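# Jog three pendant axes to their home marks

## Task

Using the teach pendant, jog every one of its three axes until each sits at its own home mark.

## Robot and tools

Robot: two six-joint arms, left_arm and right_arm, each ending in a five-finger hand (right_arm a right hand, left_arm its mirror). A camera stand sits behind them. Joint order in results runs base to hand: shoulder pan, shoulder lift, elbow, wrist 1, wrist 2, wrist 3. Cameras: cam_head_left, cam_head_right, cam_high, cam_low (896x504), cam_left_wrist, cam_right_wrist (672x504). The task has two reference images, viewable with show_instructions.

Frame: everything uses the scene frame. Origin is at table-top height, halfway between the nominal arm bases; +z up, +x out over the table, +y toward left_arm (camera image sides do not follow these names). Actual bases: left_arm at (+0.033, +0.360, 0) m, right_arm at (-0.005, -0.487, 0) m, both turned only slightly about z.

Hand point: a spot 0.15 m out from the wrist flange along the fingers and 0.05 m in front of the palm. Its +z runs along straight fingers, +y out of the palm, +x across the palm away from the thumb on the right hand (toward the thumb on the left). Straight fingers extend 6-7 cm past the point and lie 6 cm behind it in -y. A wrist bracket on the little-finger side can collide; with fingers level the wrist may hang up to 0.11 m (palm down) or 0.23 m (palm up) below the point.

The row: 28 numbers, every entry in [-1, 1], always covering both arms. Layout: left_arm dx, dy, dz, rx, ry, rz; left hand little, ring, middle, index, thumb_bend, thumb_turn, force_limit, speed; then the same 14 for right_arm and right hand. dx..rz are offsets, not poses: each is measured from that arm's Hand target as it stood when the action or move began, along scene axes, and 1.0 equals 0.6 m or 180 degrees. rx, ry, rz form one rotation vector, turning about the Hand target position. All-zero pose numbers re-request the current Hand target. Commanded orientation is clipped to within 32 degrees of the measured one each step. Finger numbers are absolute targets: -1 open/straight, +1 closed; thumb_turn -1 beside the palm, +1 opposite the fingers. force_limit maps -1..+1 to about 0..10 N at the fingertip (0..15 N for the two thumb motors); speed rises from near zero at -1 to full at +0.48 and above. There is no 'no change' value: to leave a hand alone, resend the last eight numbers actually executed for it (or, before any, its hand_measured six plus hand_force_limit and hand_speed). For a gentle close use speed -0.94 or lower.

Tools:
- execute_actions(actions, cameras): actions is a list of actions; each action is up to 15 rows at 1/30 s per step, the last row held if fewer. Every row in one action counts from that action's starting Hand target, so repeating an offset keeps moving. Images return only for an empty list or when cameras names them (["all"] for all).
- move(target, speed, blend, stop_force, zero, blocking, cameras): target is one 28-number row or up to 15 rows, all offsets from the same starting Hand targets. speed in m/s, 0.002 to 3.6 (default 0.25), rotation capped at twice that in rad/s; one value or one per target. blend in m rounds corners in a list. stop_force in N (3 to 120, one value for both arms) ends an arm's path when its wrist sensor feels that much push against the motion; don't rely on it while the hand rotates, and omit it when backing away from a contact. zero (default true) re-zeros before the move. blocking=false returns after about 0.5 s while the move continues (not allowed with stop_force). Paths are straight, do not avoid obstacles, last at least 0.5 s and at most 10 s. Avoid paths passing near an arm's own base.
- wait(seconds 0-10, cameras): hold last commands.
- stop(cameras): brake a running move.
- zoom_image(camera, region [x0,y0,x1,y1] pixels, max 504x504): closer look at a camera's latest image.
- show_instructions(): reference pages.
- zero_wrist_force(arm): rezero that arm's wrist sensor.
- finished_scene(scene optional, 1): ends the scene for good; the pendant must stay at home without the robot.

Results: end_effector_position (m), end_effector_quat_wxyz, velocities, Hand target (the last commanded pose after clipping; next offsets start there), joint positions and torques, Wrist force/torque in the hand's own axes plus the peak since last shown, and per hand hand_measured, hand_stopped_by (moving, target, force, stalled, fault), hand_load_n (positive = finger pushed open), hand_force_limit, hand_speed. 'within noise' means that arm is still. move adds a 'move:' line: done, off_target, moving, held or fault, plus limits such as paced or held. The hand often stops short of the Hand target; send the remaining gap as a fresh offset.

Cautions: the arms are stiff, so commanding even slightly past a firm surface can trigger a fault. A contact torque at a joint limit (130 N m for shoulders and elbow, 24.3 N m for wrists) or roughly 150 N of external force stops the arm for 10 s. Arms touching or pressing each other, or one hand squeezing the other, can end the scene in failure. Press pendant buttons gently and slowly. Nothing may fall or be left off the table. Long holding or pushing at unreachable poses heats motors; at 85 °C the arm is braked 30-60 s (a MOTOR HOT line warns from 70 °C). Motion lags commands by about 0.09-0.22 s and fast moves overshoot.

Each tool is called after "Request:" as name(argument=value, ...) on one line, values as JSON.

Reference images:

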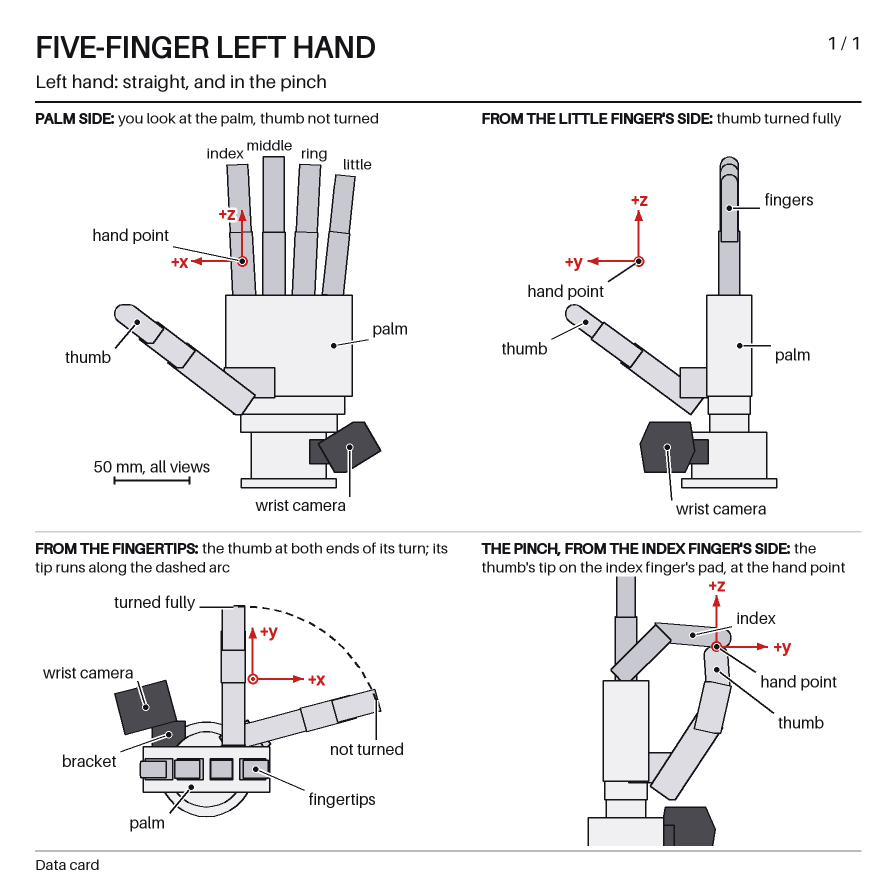

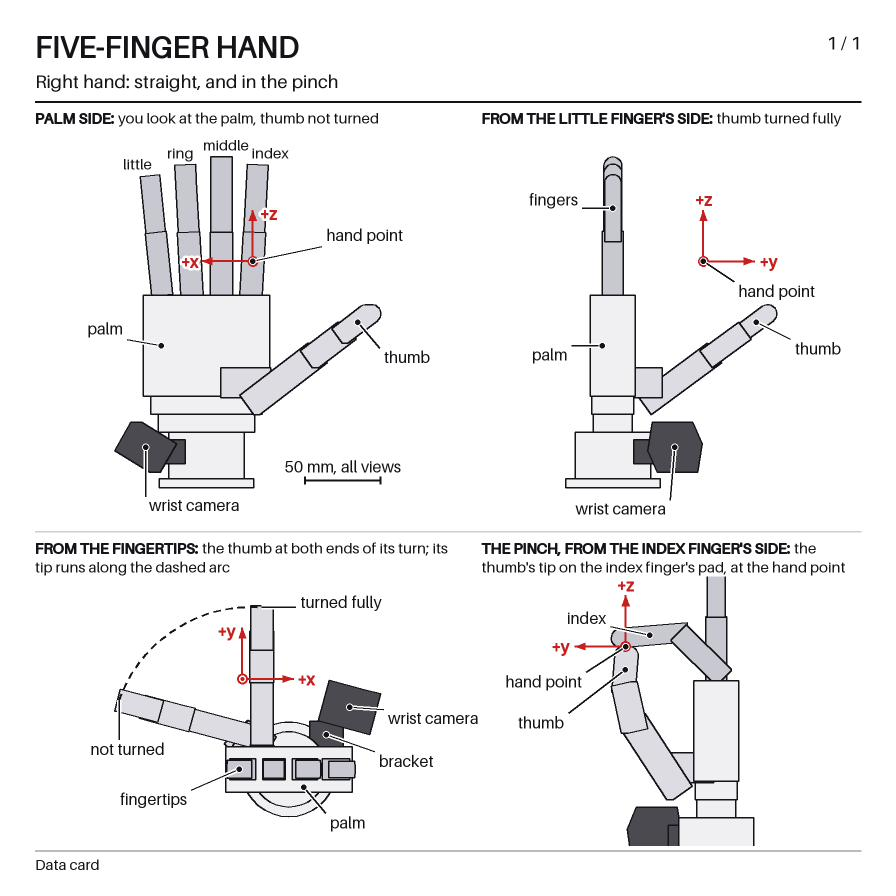

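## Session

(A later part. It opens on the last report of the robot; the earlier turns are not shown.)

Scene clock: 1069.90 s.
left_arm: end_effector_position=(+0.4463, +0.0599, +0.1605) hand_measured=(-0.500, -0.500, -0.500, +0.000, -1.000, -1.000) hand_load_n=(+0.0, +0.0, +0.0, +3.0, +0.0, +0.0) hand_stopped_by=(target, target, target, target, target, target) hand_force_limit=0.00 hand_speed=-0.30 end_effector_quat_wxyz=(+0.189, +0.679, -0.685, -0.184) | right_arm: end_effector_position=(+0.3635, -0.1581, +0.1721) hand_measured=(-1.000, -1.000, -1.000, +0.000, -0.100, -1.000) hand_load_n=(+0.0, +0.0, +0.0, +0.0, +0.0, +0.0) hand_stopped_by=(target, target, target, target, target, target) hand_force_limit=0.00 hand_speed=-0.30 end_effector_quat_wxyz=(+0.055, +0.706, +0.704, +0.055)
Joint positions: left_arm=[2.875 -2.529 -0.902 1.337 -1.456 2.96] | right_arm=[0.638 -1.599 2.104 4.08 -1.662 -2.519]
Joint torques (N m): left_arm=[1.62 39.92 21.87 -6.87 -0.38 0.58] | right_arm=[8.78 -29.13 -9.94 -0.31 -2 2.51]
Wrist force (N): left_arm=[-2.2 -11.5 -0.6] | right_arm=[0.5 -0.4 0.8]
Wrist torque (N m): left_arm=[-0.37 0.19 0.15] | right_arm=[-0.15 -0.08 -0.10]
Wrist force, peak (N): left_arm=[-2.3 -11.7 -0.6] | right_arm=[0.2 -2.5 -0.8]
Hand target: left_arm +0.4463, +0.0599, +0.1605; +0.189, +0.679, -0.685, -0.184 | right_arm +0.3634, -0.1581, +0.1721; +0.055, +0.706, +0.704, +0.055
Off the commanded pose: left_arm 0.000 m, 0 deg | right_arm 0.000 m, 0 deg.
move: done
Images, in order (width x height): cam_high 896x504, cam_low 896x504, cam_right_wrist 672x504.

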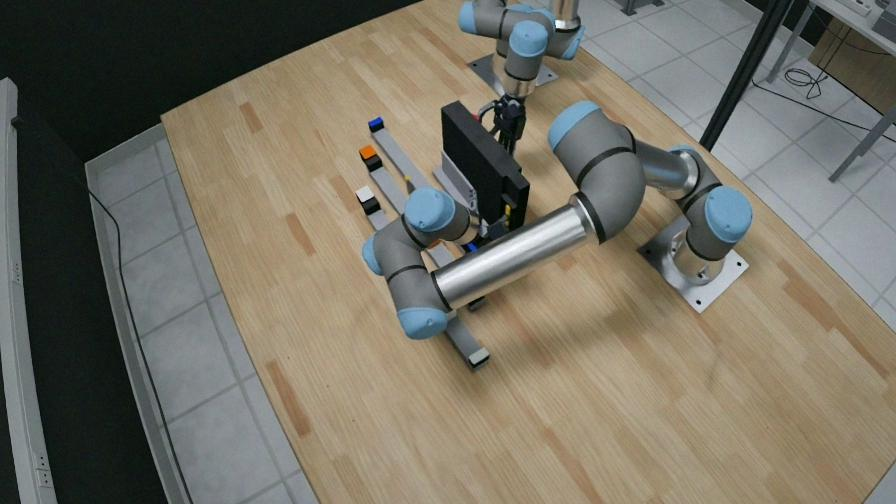

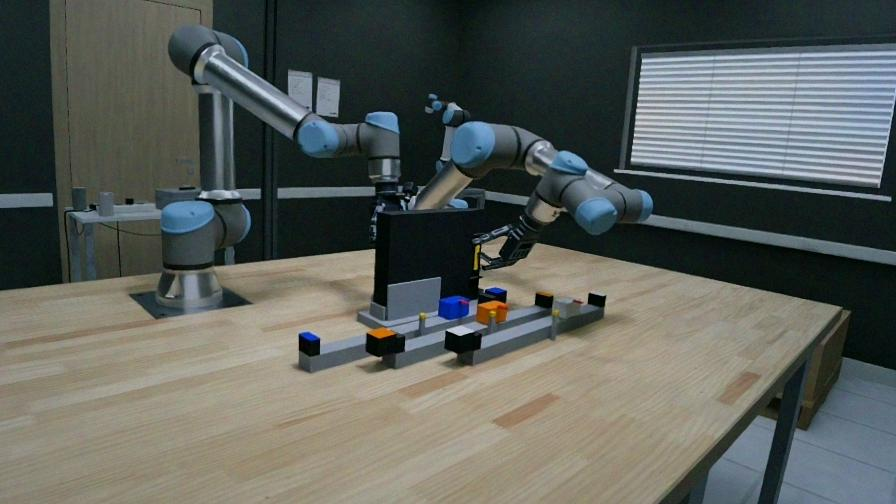

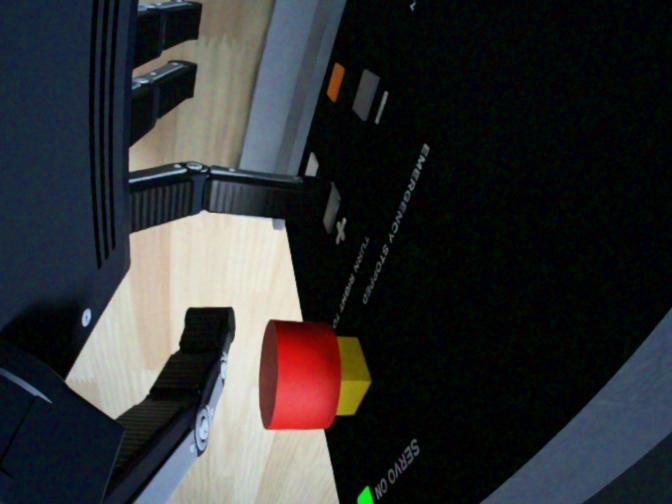

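Request:
move(target=[0, 0, 0, 0, 0, 0, -0.5, -0.5, -0.5, 0, -1, -1, 0, -0.3, 0.0168, 0, -0.0049, 0, 0, 0, -1, -1, -1, 0, -0.1, -1, 0, -0.3], speed=0.03, cameras=["cam_right_wrist", "cam_low"])

Request:
wait(seconds=0.5, cameras=["cam_right_wrist", "cam_low"])

Request:
move(target=[0, 0, 0, 0, 0, 0, -0.5, -0.5, -0.5, 0, -1, -1, 0, -0.3, -0.0168, 0, 0.0049, 0, 0, 0, -1, -1, -1, 0, -0.1, -1, 0, -0.3], speed=0.03, cameras=["cam_low", "cam_right_wrist"])

Request:
zoom_image(camera="cam_low", region=[400, 270, 620, 370])

Scene clock: 1090.33 s.
left_arm: end_effector_position=(+0.4463, +0.0599, +0.1605) hand_measured=(-0.500, -0.500, -0.500, +0.000, -1.000, -1.000) hand_load_n=(+0.0, +0.0, +0.0, +2.5, -0.5, +0.0) hand_stopped_by=(target, target, target, target, target, target) hand_force_limit=0.00 hand_speed=-0.30 end_effector_quat_wxyz=(+0.189, +0.679, -0.685, -0.184) | right_arm: end_effector_position=(+0.3732, -0.1581, +0.1691) hand_measured=(-1.000, -1.000, -1.000, +0.000, -0.100, -1.000) hand_load_n=(+0.0, +0.0, +0.0, -2.0, +0.0, +0.0) hand_stopped_by=(target, target, target, target, target, target) hand_force_limit=0.00 hand_speed=-0.30 end_effector_quat_wxyz=(+0.055, +0.706, +0.704, +0.055)
Joint positions: left_arm=[2.875 -2.529 -0.902 1.337 -1.456 2.96] | right_arm=[0.625 -1.58 2.095 4.07 -1.66 -2.532]
Joint torques (N m): left_arm=[3.36 38.72 18.83 -6.91 -0.45 0.8] | right_arm=[-27.28 -3.38 -38.76 -12.73 -6.93 -4.08]
Wrist force (N): left_arm=[-2.1 -18.2 -3.1] | right_arm=[0.0 -56.1 -20.4]
Wrist torque (N m): left_arm=[-0.35 0.20 0.15] | right_arm=[0.33 -0.21 -0.03]
Wrist force, peak (N): left_arm=[-2.1 -18.2 -3.1] | right_arm=[0.0 -56.1 -20.4]
Hand target: left_arm +0.4463, +0.0599, +0.1605; +0.189, +0.679, -0.685, -0.184 | right_arm +0.3735, -0.1581, +0.1692; +0.055, +0.706, +0.704, +0.055
Off the commanded pose: left_arm 0.000 m, 0 deg | right_arm 0.000 m, 0 deg.
move: done
Images, in order (width x height): cam_low 896x504, cam_right_wrist 672x504.

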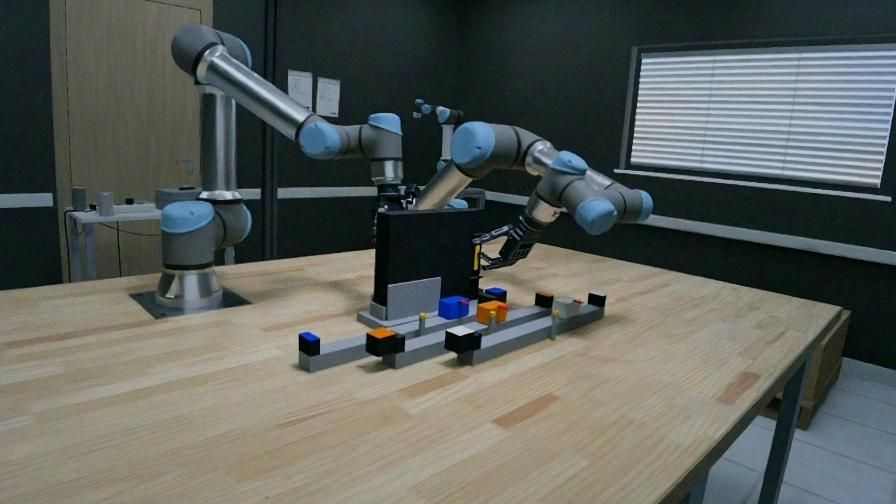

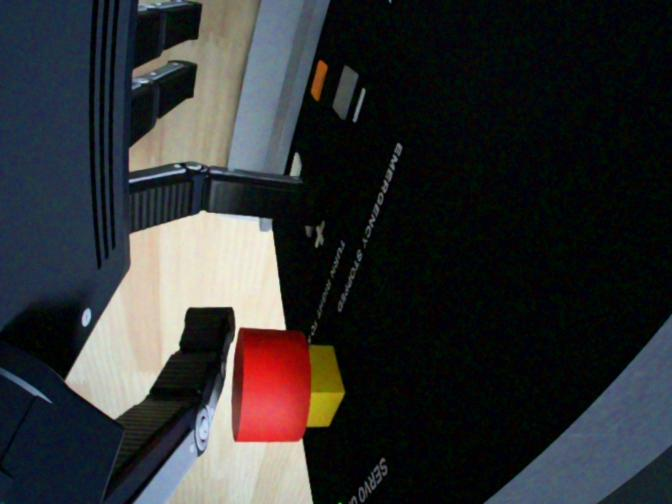

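Scene clock: 1090.83 s.
left_arm: end_effector_position=(+0.4463, +0.0599, +0.1605) hand_measured=(-0.500, -0.500, -0.500, +0.000, -1.000, -1.000) hand_load_n=(+0.0, +0.0, +0.5, +2.0, +0.0, +0.0) hand_stopped_by=(target, target, target, target, target, target) hand_force_limit=0.00 hand_speed=-0.30 end_effector_quat_wxyz=(+0.189, +0.679, -0.685, -0.184) | right_arm: end_effector_position=(+0.3735, -0.1581, +0.1692) hand_measured=(-1.000, -1.000, -1.000, +0.000, -0.100, -1.000) hand_load_n=(+0.0, +0.0, +0.0, -2.0, +0.0, +0.0) hand_stopped_by=(target, target, target, target, target, target) hand_force_limit=0.00 hand_speed=-0.30 end_effector_quat_wxyz=(+0.055, +0.706, +0.704, +0.055)
Joint positions: left_arm=[2.875 -2.529 -0.902 1.337 -1.456 2.96] | right_arm=[0.625 -1.58 2.095 4.069 -1.66 -2.532]
Joint torques (N m): left_arm=[2.83 39.66 18.11 -6.89 -0.58 0.63] | right_arm=[-31.21 -3.06 -39.98 -13.58 -9.94 -4.11]
Wrist force (N): left_arm=[-2.1 -20.4 -4.4] | right_arm=[1.0 -62.9 -23.5]
Wrist torque (N m): left_arm=[-0.36 0.20 0.15] | right_arm=[0.47 -0.22 -0.02]
Wrist force, peak (N): left_arm=[-2.3 -20.4 -4.9] | right_arm=[0.7 -63.2 -23.0]
Hand target: left_arm +0.4463, +0.0599, +0.1605; +0.189, +0.679, -0.685, -0.184 | right_arm +0.3735, -0.1581, +0.1692; +0.055, +0.706, +0.704, +0.055
Off the commanded pose: left_arm 0.000 m, 0 deg | right_arm 0.000 m, 0 deg.
wait: 0.50 s; at rest by 0.17 s
Images, in order (width x height): cam_low 896x504, cam_right_wrist 672x504.

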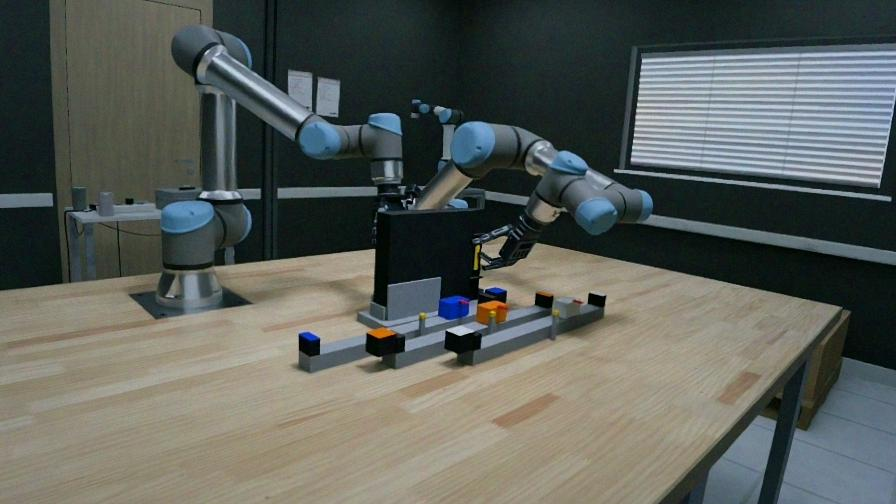

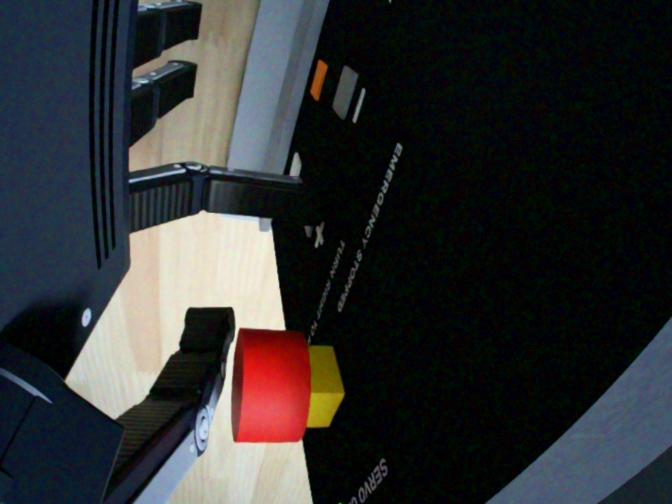

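Scene clock: 1091.63 s.
left_arm: end_effector_position=(+0.4463, +0.0599, +0.1605) hand_measured=(-0.500, -0.500, -0.500, +0.000, -1.000, -1.000) hand_load_n=(+0.0, +0.0, +0.0, +3.0, +0.0, +0.0) hand_stopped_by=(target, target, target, target, target, target) hand_force_limit=0.00 hand_speed=-0.30 end_effector_quat_wxyz=(+0.189, +0.679, -0.685, -0.184) | right_arm: end_effector_position=(+0.3635, -0.1581, +0.1721) hand_measured=(-1.000, -1.000, -1.000, +0.000, -0.100, -1.000) hand_load_n=(+0.0, +0.0, +0.0, +0.0, +0.0, +0.0) hand_stopped_by=(target, target, target, target, target, target) hand_force_limit=0.00 hand_speed=-0.30 end_effector_quat_wxyz=(+0.055, +0.706, +0.704, +0.055)
Joint positions: left_arm=[2.875 -2.529 -0.902 1.337 -1.456 2.96] | right_arm=[0.638 -1.599 2.104 4.08 -1.662 -2.519]
Joint torques (N m): left_arm=[3.33 39.98 12.89 -6.83 -0.67 0.72] | right_arm=[8.26 -27.94 -11.32 -0.71 -1.9 2.37]
Wrist force (N): left_arm=[-1.8 -11.3 -0.7] | right_arm=[0.1 0.2 1.0]
Wrist torque (N m): left_arm=[-0.38 0.18 0.16] | right_arm=[-0.07 -0.03 -0.11]
Wrist force, peak (N): left_arm=[-2.1 -20.6 -3.9] | right_arm=[0.7 -63.3 -23.2]
Hand target: left_arm +0.4463, +0.0599, +0.1605; +0.189, +0.679, -0.685, -0.184 | right_arm +0.3634, -0.1581, +0.1721; +0.055, +0.706, +0.704, +0.055
Off the commanded pose: left_arm 0.000 m, 0 deg | right_arm 0.000 m, 0 deg.
move: done
Images, in order (width x height): cam_low 896x504, cam_right_wrist 672x504.

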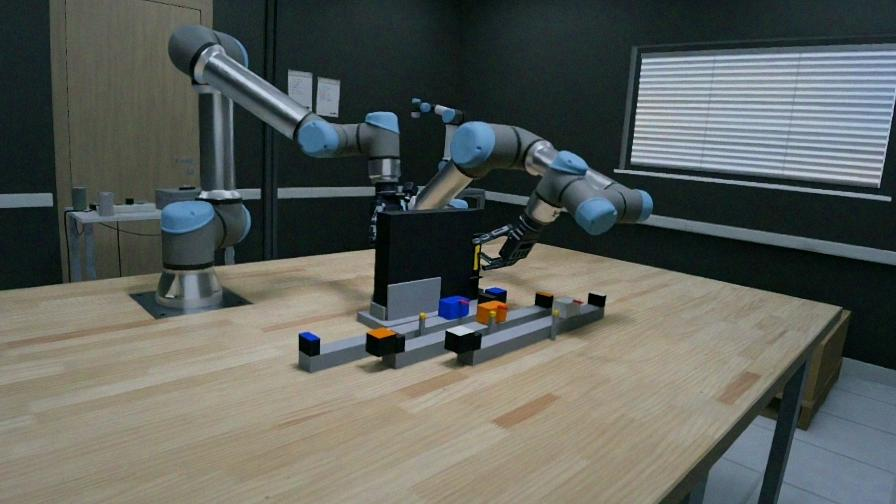

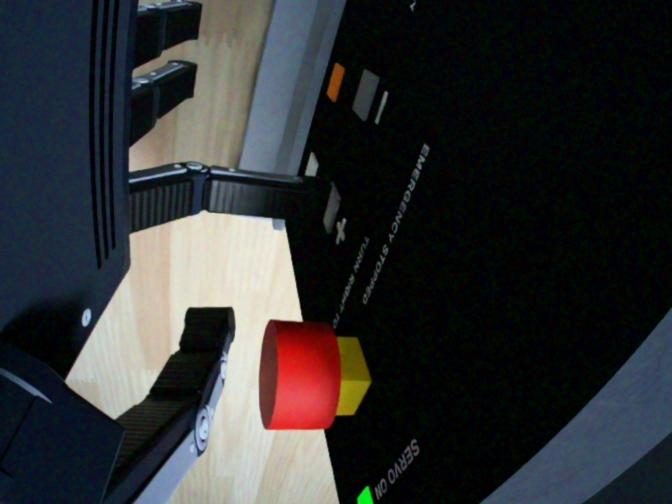

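Scaled by 2.291 from the camera's 896x504 image, which has a finer 1280x720 frame.

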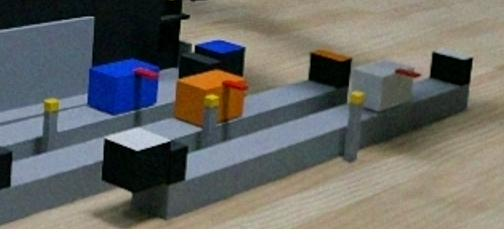

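Request:
move(target=[0, 0, 0, 0, 0, 0, -0.5, -0.5, -0.5, 0, -1, -1, 0, -0.3, 0.0125, 0, -0.00365, 0, 0, 0, -1, -1, -1, 0, -0.1, -1, 0, -0.3], speed=0.01, stop_force=4, cameras=["cam_low", "cam_right_wrist"])

Request:
wait(seconds=1, cameras=["cam_low", "cam_right_wrist"])

Request:
zoom_image(camera="cam_low", region=[400, 270, 620, 370])

Request:
move(target=[0, 0, 0, 0, 0, 0, -0.5, -0.5, -0.5, 0, -1, -1, 0, -0.3, -0.0125, 0, 0.00365, 0, 0, 0, -1, -1, -1, 0, -0.1, -1, 0, -0.3], speed=0.03, cameras=["cam_low", "cam_right_wrist"])

Request:
zoom_image(camera="cam_low", region=[400, 270, 620, 370])

Scene clock: 1112.20 s.
left_arm: end_effector_position=(+0.4463, +0.0599, +0.1605) hand_measured=(-0.500, -0.500, -0.500, +0.000, -1.000, -1.000) hand_load_n=(+0.0, +0.0, +0.0, +3.0, -0.5, +0.0) hand_stopped_by=(target, target, target, target, target, target) hand_force_limit=0.00 hand_speed=-0.30 end_effector_quat_wxyz=(+0.189, +0.679, -0.685, -0.184) | right_arm: end_effector_position=(+0.3709, -0.1581, +0.1699) hand_measured=(-1.000, -1.000, -1.000, +0.000, -0.100, -1.000) hand_load_n=(+0.0, +0.0, +0.0, +0.0, +0.0, +0.0) hand_stopped_by=(target, target, target, target, target, target) hand_force_limit=0.00 hand_speed=-0.30 end_effector_quat_wxyz=(+0.055, +0.706, +0.704, +0.055)
Joint positions: left_arm=[2.875 -2.529 -0.902 1.337 -1.456 2.96] | right_arm=[0.629 -1.585 2.097 4.072 -1.661 -2.529]
Joint torques (N m): left_arm=[3.55 40.63 7.3 -6.86 -0.84 0.93] | right_arm=[-8.67 -9.61 -27.14 -4.43 1.63 -2.37]
Wrist force (N): left_arm=[-2.1 -11.2 -1.0] | right_arm=[0.0 0.3 0.9]
Wrist torque (N m): left_arm=[-0.38 0.22 0.14] | right_arm=[-0.05 -0.02 -0.01]
Wrist force, peak (N): left_arm=[-1.9 -11.7 -0.3] | right_arm=[0.0 0.3 1.2]
Hand target: left_arm +0.4463, +0.0599, +0.1605; +0.189, +0.679, -0.685, -0.184 | right_arm +0.3709, -0.1581, +0.1699; +0.055, +0.706, +0.704, +0.055
Off the commanded pose: left_arm 0.000 m, 0 deg | right_arm 0.000 m, 0 deg.
move: done
Images, in order (width x height): cam_low 896x504, cam_right_wrist 672x504.

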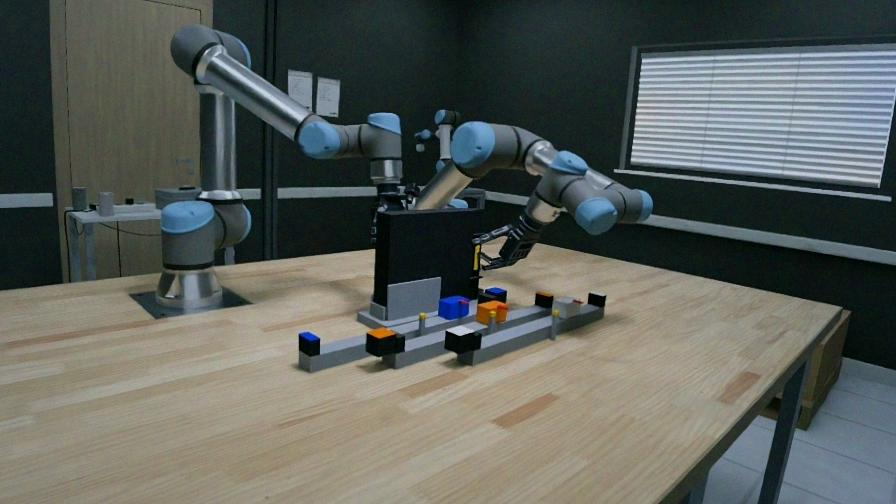

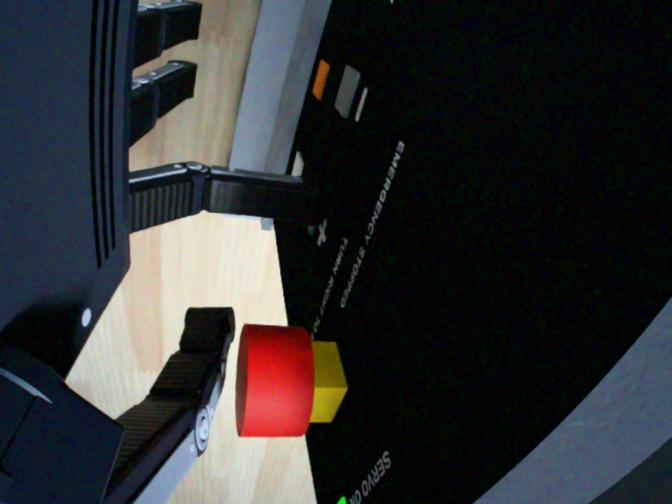

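Scene clock: 1113.20 s.
left_arm: end_effector_position=(+0.4463, +0.0599, +0.1605) hand_measured=(-0.500, -0.500, -0.500, +0.000, -1.000, -1.000) hand_load_n=(+0.0, +0.0, +0.0, +3.0, +0.0, +0.0) hand_stopped_by=(target, target, target, target, target, target) hand_force_limit=0.00 hand_speed=-0.30 end_effector_quat_wxyz=(+0.189, +0.679, -0.685, -0.184) | right_arm: end_effector_position=(+0.3709, -0.1581, +0.1699) hand_measured=(-1.000, -1.000, -1.000, +0.000, -0.100, -1.000) hand_load_n=(+0.0, +0.0, +0.0, +0.0, +0.0, +0.0) hand_stopped_by=(target, target, target, target, target, target) hand_force_limit=0.00 hand_speed=-0.30 end_effector_quat_wxyz=(+0.055, +0.706, +0.704, +0.055)
Joint positions: left_arm=[2.875 -2.529 -0.902 1.337 -1.456 2.96] | right_arm=[0.629 -1.585 2.097 4.072 -1.661 -2.529]
Joint torques (N m): left_arm=[2.81 41.46 7.14 -6.65 -0.64 0.88] | right_arm=[-8.38 -9.53 -27.13 -4.46 1.61 -2.35]
Wrist force (N): left_arm=[-1.7 -11.5 0.1] | right_arm=[-0.2 0.3 1.1]
Wrist torque (N m): left_arm=[-0.39 0.20 0.15] | right_arm=[-0.05 0.01 -0.02]
Wrist force, peak (N): left_arm=[-1.9 -11.6 -0.2] | right_arm=[-0.2 0.3 1.2]
Hand target: left_arm +0.4463, +0.0599, +0.1605; +0.189, +0.679, -0.685, -0.184 | right_arm +0.3709, -0.1581, +0.1699; +0.055, +0.706, +0.704, +0.055
Off the commanded pose: left_arm 0.000 m, 0 deg | right_arm 0.000 m, 0 deg.
wait: 1.00 s; at rest by 0.17 s
Images, in order (width x height): cam_low 896x504, cam_right_wrist 672x504.

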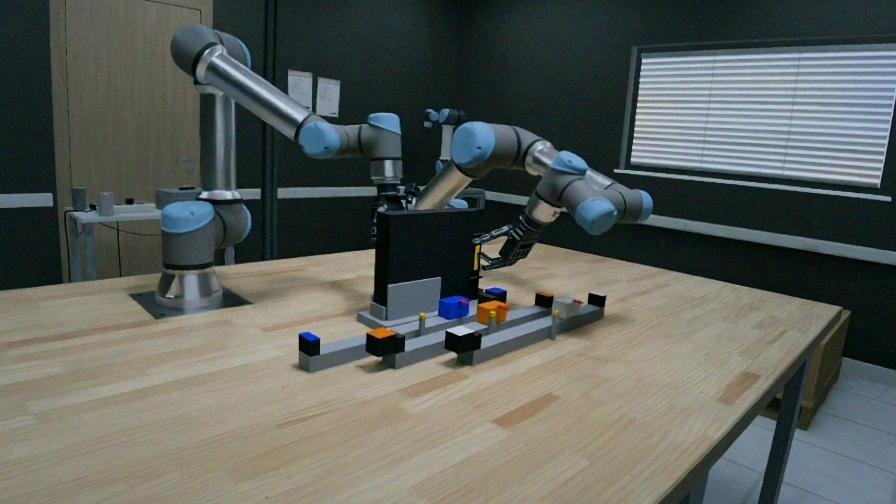

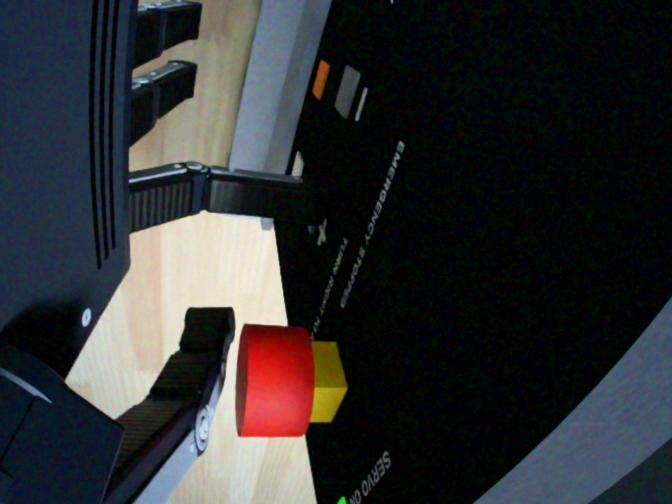

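Scaled by 2.291 from the camera's 896x504 image, which has a finer 1280x720 frame.

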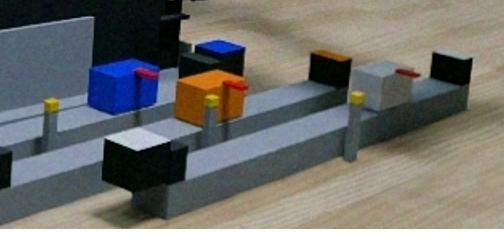

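Scene clock: 1113.97 s.
left_arm: end_effector_position=(+0.4463, +0.0599, +0.1605) hand_measured=(-0.500, -0.500, -0.500, +0.000, -1.000, -1.000) hand_load_n=(+0.0, +0.5, +0.5, +3.0, +0.0, +0.0) hand_stopped_by=(target, target, target, target, target, target) hand_force_limit=0.00 hand_speed=-0.30 end_effector_quat_wxyz=(+0.189, +0.679, -0.685, -0.184) | right_arm: end_effector_position=(+0.3635, -0.1581, +0.1721) hand_measured=(-1.000, -1.000, -1.000, +0.000, -0.100, -1.000) hand_load_n=(+0.0, +0.0, +0.0, +0.0, -0.5, +0.0) hand_stopped_by=(target, target, target, target, target, target) hand_force_limit=0.00 hand_speed=-0.30 end_effector_quat_wxyz=(+0.055, +0.706, +0.704, +0.055)
Joint positions: left_arm=[2.875 -2.529 -0.902 1.337 -1.456 2.96] | right_arm=[0.638 -1.599 2.104 4.08 -1.662 -2.519]
Joint torques (N m): left_arm=[3.68 40.4 8.91 -6.57 -0.75 0.74] | right_arm=[7.33 -29.19 -10.61 -0.54 -1.97 2.67]
Wrist force (N): left_arm=[-1.7 -11.6 0.0] | right_arm=[-0.1 0.3 1.0]
Wrist torque (N m): left_arm=[-0.39 0.19 0.15] | right_arm=[-0.05 0.01 -0.12]
Wrist force, peak (N): left_arm=[-1.6 -11.6 0.0] | right_arm=[0.0 0.5 1.2]
Hand target: left_arm +0.4463, +0.0599, +0.1605; +0.189, +0.679, -0.685, -0.184 | right_arm +0.3634, -0.1581, +0.1721; +0.055, +0.706, +0.704, +0.055
Off the commanded pose: left_arm 0.000 m, 0 deg | right_arm 0.000 m, 0 deg.
move: done
Images, in order (width x height): cam_low 896x504, cam_right_wrist 672x504.

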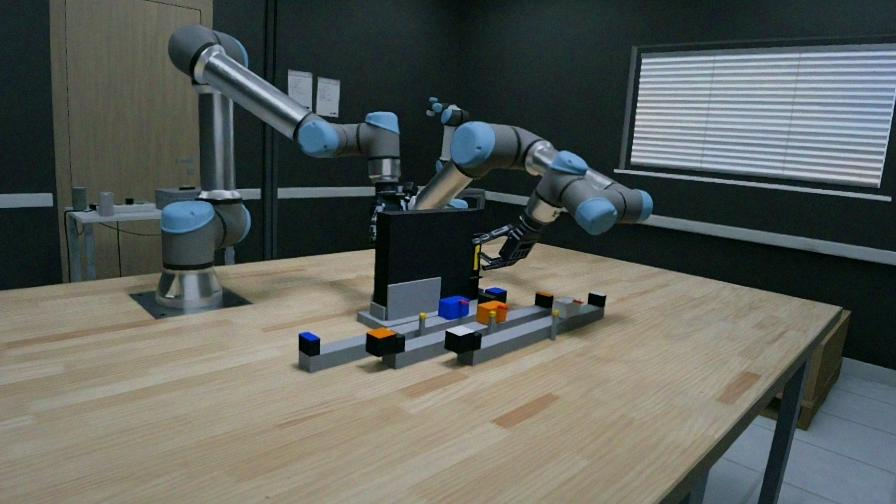

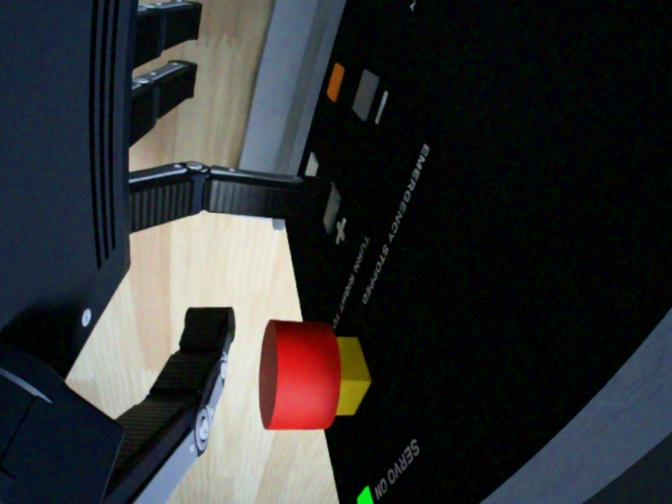

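Scaled by 2.291 from the camera's 896x504 image, which has a finer 1280x720 frame.

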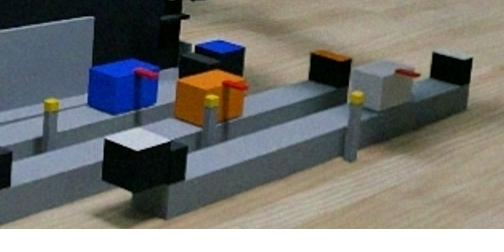

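Request:
zoom_image(camera="cam_right_wrist", region=[250, 130, 410, 290])

Request:
move(target=[0, 0, 0, 0, 0, 0, -0.5, -0.5, -0.5, 0, -1, -1, 0, -0.3, 0.0125, 0, -0.00365, 0, 0, 0, -1, -1, -1, 0, -0.1, -1, 0, -0.3], speed=0.02, stop_force=4, cameras=["cam_right_wrist"])

Request:
zoom_image(camera="cam_right_wrist", region=[250, 130, 410, 290])

Scaled by 3.150 from the camera's 672x504 image, which has a finer 960x720 frame.

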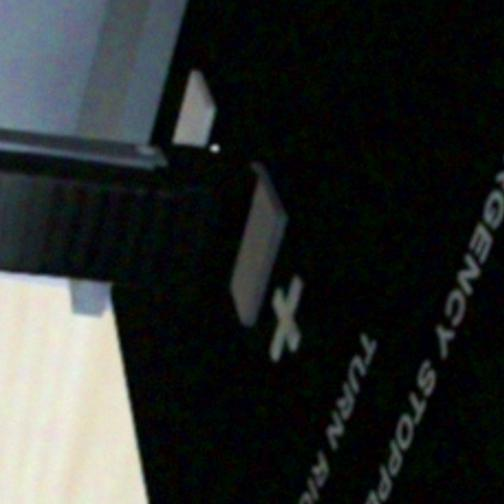

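Scene clock: 1125.27 s.
left_arm: end_effector_position=(+0.4463, +0.0599, +0.1605) hand_measured=(-0.500, -0.500, -0.500, +0.000, -1.000, -1.000) hand_load_n=(+0.0, +0.0, +0.5, +3.0, +0.0, +0.0) hand_stopped_by=(target, target, target, target, target, target) hand_force_limit=0.00 hand_speed=-0.30 end_effector_quat_wxyz=(+0.189, +0.679, -0.685, -0.184) | right_arm: end_effector_position=(+0.3709, -0.1581, +0.1699) hand_measured=(-1.000, -1.000, -1.000, +0.000, -0.100, -1.000) hand_load_n=(+0.0, +0.0, +0.0, +0.5, +0.0, +0.0) hand_stopped_by=(target, target, target, target, target, target) hand_force_limit=0.00 hand_speed=-0.30 end_effector_quat_wxyz=(+0.055, +0.706, +0.704, +0.055)
Joint positions: left_arm=[2.875 -2.529 -0.902 1.337 -1.456 2.96] | right_arm=[0.629 -1.585 2.097 4.072 -1.661 -2.529]
Joint torques (N m): left_arm=[3.01 42.07 8.11 -6.93 -0.59 0.73] | right_arm=[-8.74 -9.27 -26.95 -4.39 1.59 -2.31]
Wrist force (N): left_arm=[-1.9 -11.4 -0.1] | right_arm=[0.1 0.3 1.0]
Wrist torque (N m): left_arm=[-0.38 0.22 0.14] | right_arm=[-0.05 -0.03 0.00]
Wrist force, peak (N): left_arm=[-1.8 -11.7 -0.1] | right_arm=[0.0 0.4 1.2]
Hand target: left_arm +0.4463, +0.0599, +0.1605; +0.189, +0.679, -0.685, -0.184 | right_arm +0.3709, -0.1581, +0.1699; +0.055, +0.706, +0.704, +0.055
Off the commanded pose: left_arm 0.000 m, 0 deg | right_arm 0.000 m, 0 deg.
move: done
Images, in order (width x height): cam_right_wrist 672x504.

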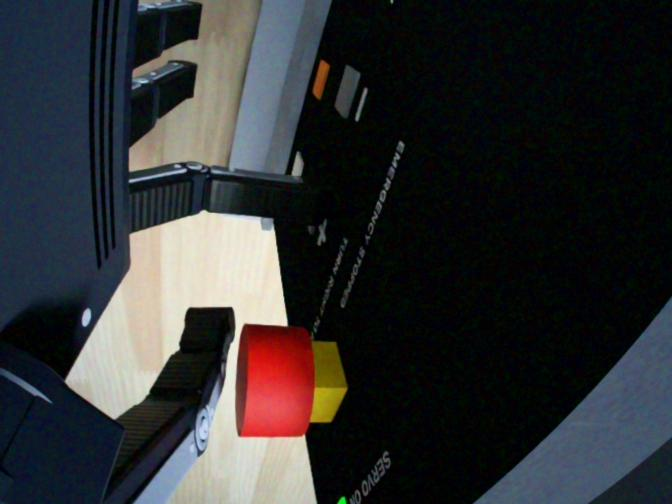

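Scaled by 3.150 from the camera's 672x504 image, which has a finer 960x720 frame.

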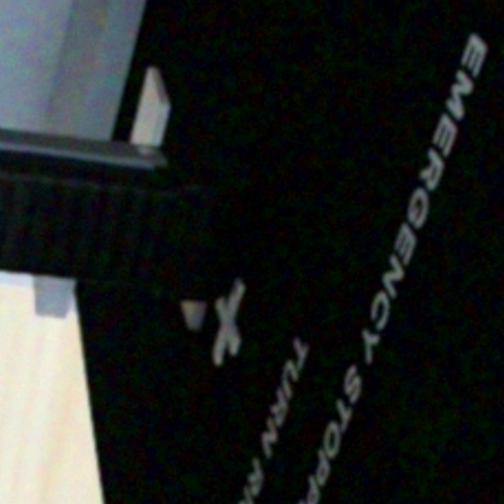

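Request:
move(target=[0, 0, 0, 0, 0, 0, -0.5, -0.5, -0.5, 0, -1, -1, 0, -0.3, -0.0108, -0.0067, -0.004, 0, 0, 0, -1, -1, -1, 0, -0.1, -1, 0, -0.3], speed=0.02, cameras=["cam_right_wrist"])

Request:
zoom_image(camera="cam_right_wrist", region=[250, 130, 410, 290])

Request:
move(target=[0, 0, 0, 0, 0, 0, -0.5, -0.5, -0.5, 0, -1, -1, 0, -0.3, 0.016, 0, -0.0047, 0, 0, 0, -1, -1, -1, 0, -0.1, -1, 0, -0.3], speed=0.006, stop_force=3, cameras=["cam_right_wrist", "cam_low"])

Request:
zoom_image(camera="cam_right_wrist", region=[250, 130, 410, 290])

Request:
zoom_image(camera="cam_low", region=[400, 270, 620, 370])

Scene clock: 1151.30 s.
left_arm: end_effector_position=(+0.4463, +0.0599, +0.1605) hand_measured=(-0.500, -0.500, -0.500, +0.000, -1.000, -1.000) hand_load_n=(+0.0, +0.0, +0.0, +3.0, +0.0, +0.0) hand_stopped_by=(target, target, target, target, target, target) hand_force_limit=0.00 hand_speed=-0.30 end_effector_quat_wxyz=(+0.189, +0.679, -0.685, -0.184) | right_arm: end_effector_position=(+0.3645, -0.1621, +0.1675) hand_measured=(-1.000, -1.000, -1.000, +0.000, -0.100, -1.000) hand_load_n=(+0.0, +0.0, +0.0, +0.0, +0.0, +0.0) hand_stopped_by=(target, target, target, target, target, target) hand_force_limit=0.00 hand_speed=-0.30 end_effector_quat_wxyz=(+0.055, +0.706, +0.704, +0.055)
Joint positions: left_arm=[2.875 -2.529 -0.902 1.337 -1.456 2.96] | right_arm=[0.63 -1.599 2.118 4.065 -1.661 -2.528]
Joint torques (N m): left_arm=[3.2 43.42 6.88 -6.82 -0.26 0.58] | right_arm=[8.91 -28.52 -11.31 -4.58 -1.76 2.51]
Wrist force (N): left_arm=[-2.0 -11.3 -0.3] | right_arm=[-0.1 0.0 0.9]
Wrist torque (N m): left_arm=[-0.38 0.22 0.14] | right_arm=[-0.07 0.01 -0.13]
Wrist force, peak (N): left_arm=[-1.8 -11.6 -0.1] | right_arm=[0.2 0.2 1.2]
Hand target: left_arm +0.4463, +0.0599, +0.1605; +0.189, +0.679, -0.685, -0.184 | right_arm +0.3644, -0.1621, +0.1675; +0.055, +0.706, +0.704, +0.055
Off the commanded pose: left_arm 0.000 m, 0 deg | right_arm 0.000 m, 0 deg.
move: done
Images, in order (width x height): cam_right_wrist 672x504.

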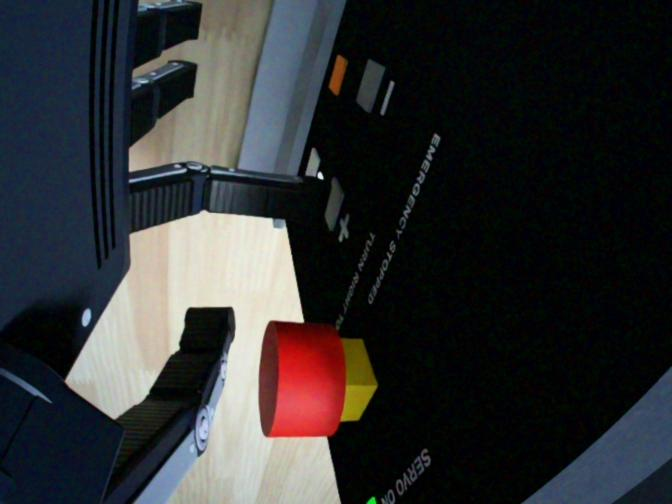

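Scaled by 3.150 from the camera's 672x504 image, which has a finer 960x720 frame.

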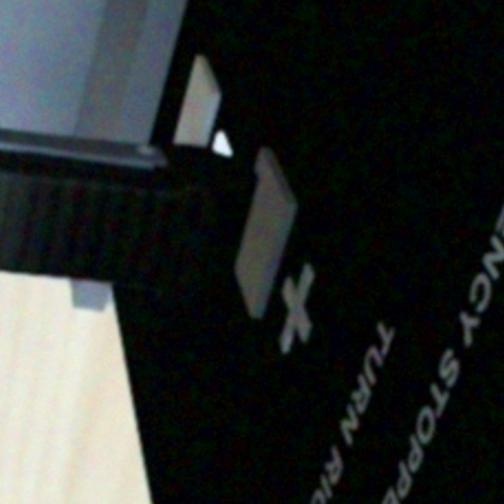

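Scene clock: 1153.50 s.
left_arm: end_effector_position=(+0.4463, +0.0599, +0.1605) hand_measured=(-0.500, -0.500, -0.500, +0.000, -1.000, -1.000) hand_load_n=(+0.0, +0.5, +0.0, +3.0, +0.0, +0.0) hand_stopped_by=(target, target, target, target, target, target) hand_force_limit=0.00 hand_speed=-0.30 end_effector_quat_wxyz=(+0.189, +0.679, -0.685, -0.184) | right_arm: end_effector_position=(+0.3703, -0.1621, +0.1658) hand_measured=(-1.000, -1.000, -1.000, +0.000, -0.100, -1.000) hand_load_n=(+0.0, +0.0, +0.0, -0.5, +0.0, +0.0) hand_stopped_by=(target, target, target, target, target, target) hand_force_limit=0.00 hand_speed=-0.30 end_effector_quat_wxyz=(+0.055, +0.706, +0.704, +0.055)
Joint positions: left_arm=[2.875 -2.529 -0.902 1.337 -1.456 2.96] | right_arm=[0.622 -1.588 2.113 4.059 -1.66 -2.536]
Joint torques (N m): left_arm=[1.84 43.02 7.78 -6.71 -0.38 0.6] | right_arm=[7.66 -28.31 -11.01 -0.94 -0.93 2.3]
Wrist force (N): left_arm=[-2.0 -11.4 -0.5] | right_arm=[-0.3 -2.7 -0.4]
Wrist torque (N m): left_arm=[-0.37 0.22 0.14] | right_arm=[-0.10 -0.05 -0.03]
Wrist force, peak (N): left_arm=[-2.0 -11.7 0.0] | right_arm=[-0.4 -3.4 -0.4]
Hand target: left_arm +0.4463, +0.0599, +0.1605; +0.189, +0.679, -0.685, -0.184 | right_arm +0.3703, -0.1621, +0.1658; +0.055, +0.706, +0.704, +0.055 (not the last commanded pose)
Off the commanded pose: left_arm 0.000 m, 0 deg | right_arm 0.004 m, 0 deg.
move: contact (right_arm)
Images, in order (width x height): cam_low 896x504, cam_right_wrist 672x504.

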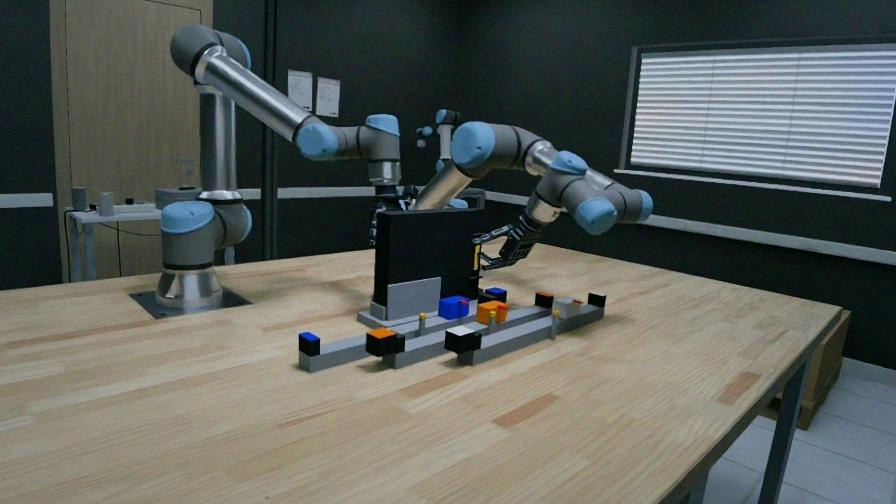

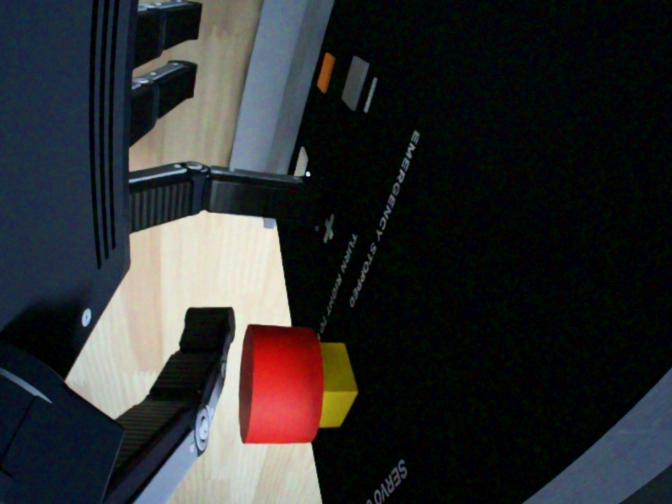

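Scaled by 3.150 from the camera's 672x504 image, which has a finer 960x720 frame.

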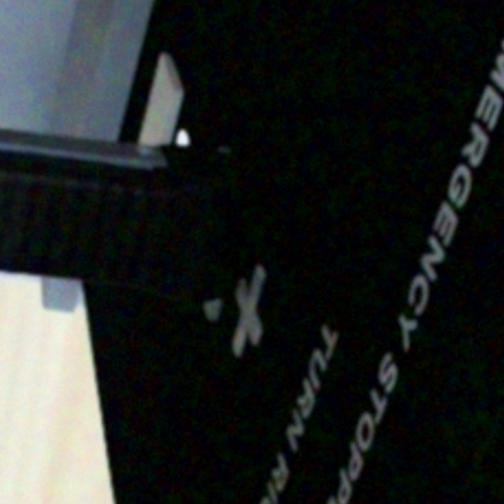

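Scaled by 2.291 from the camera's 896x504 image, which has a finer 1280x720 frame.

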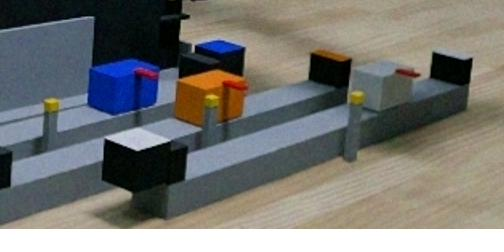

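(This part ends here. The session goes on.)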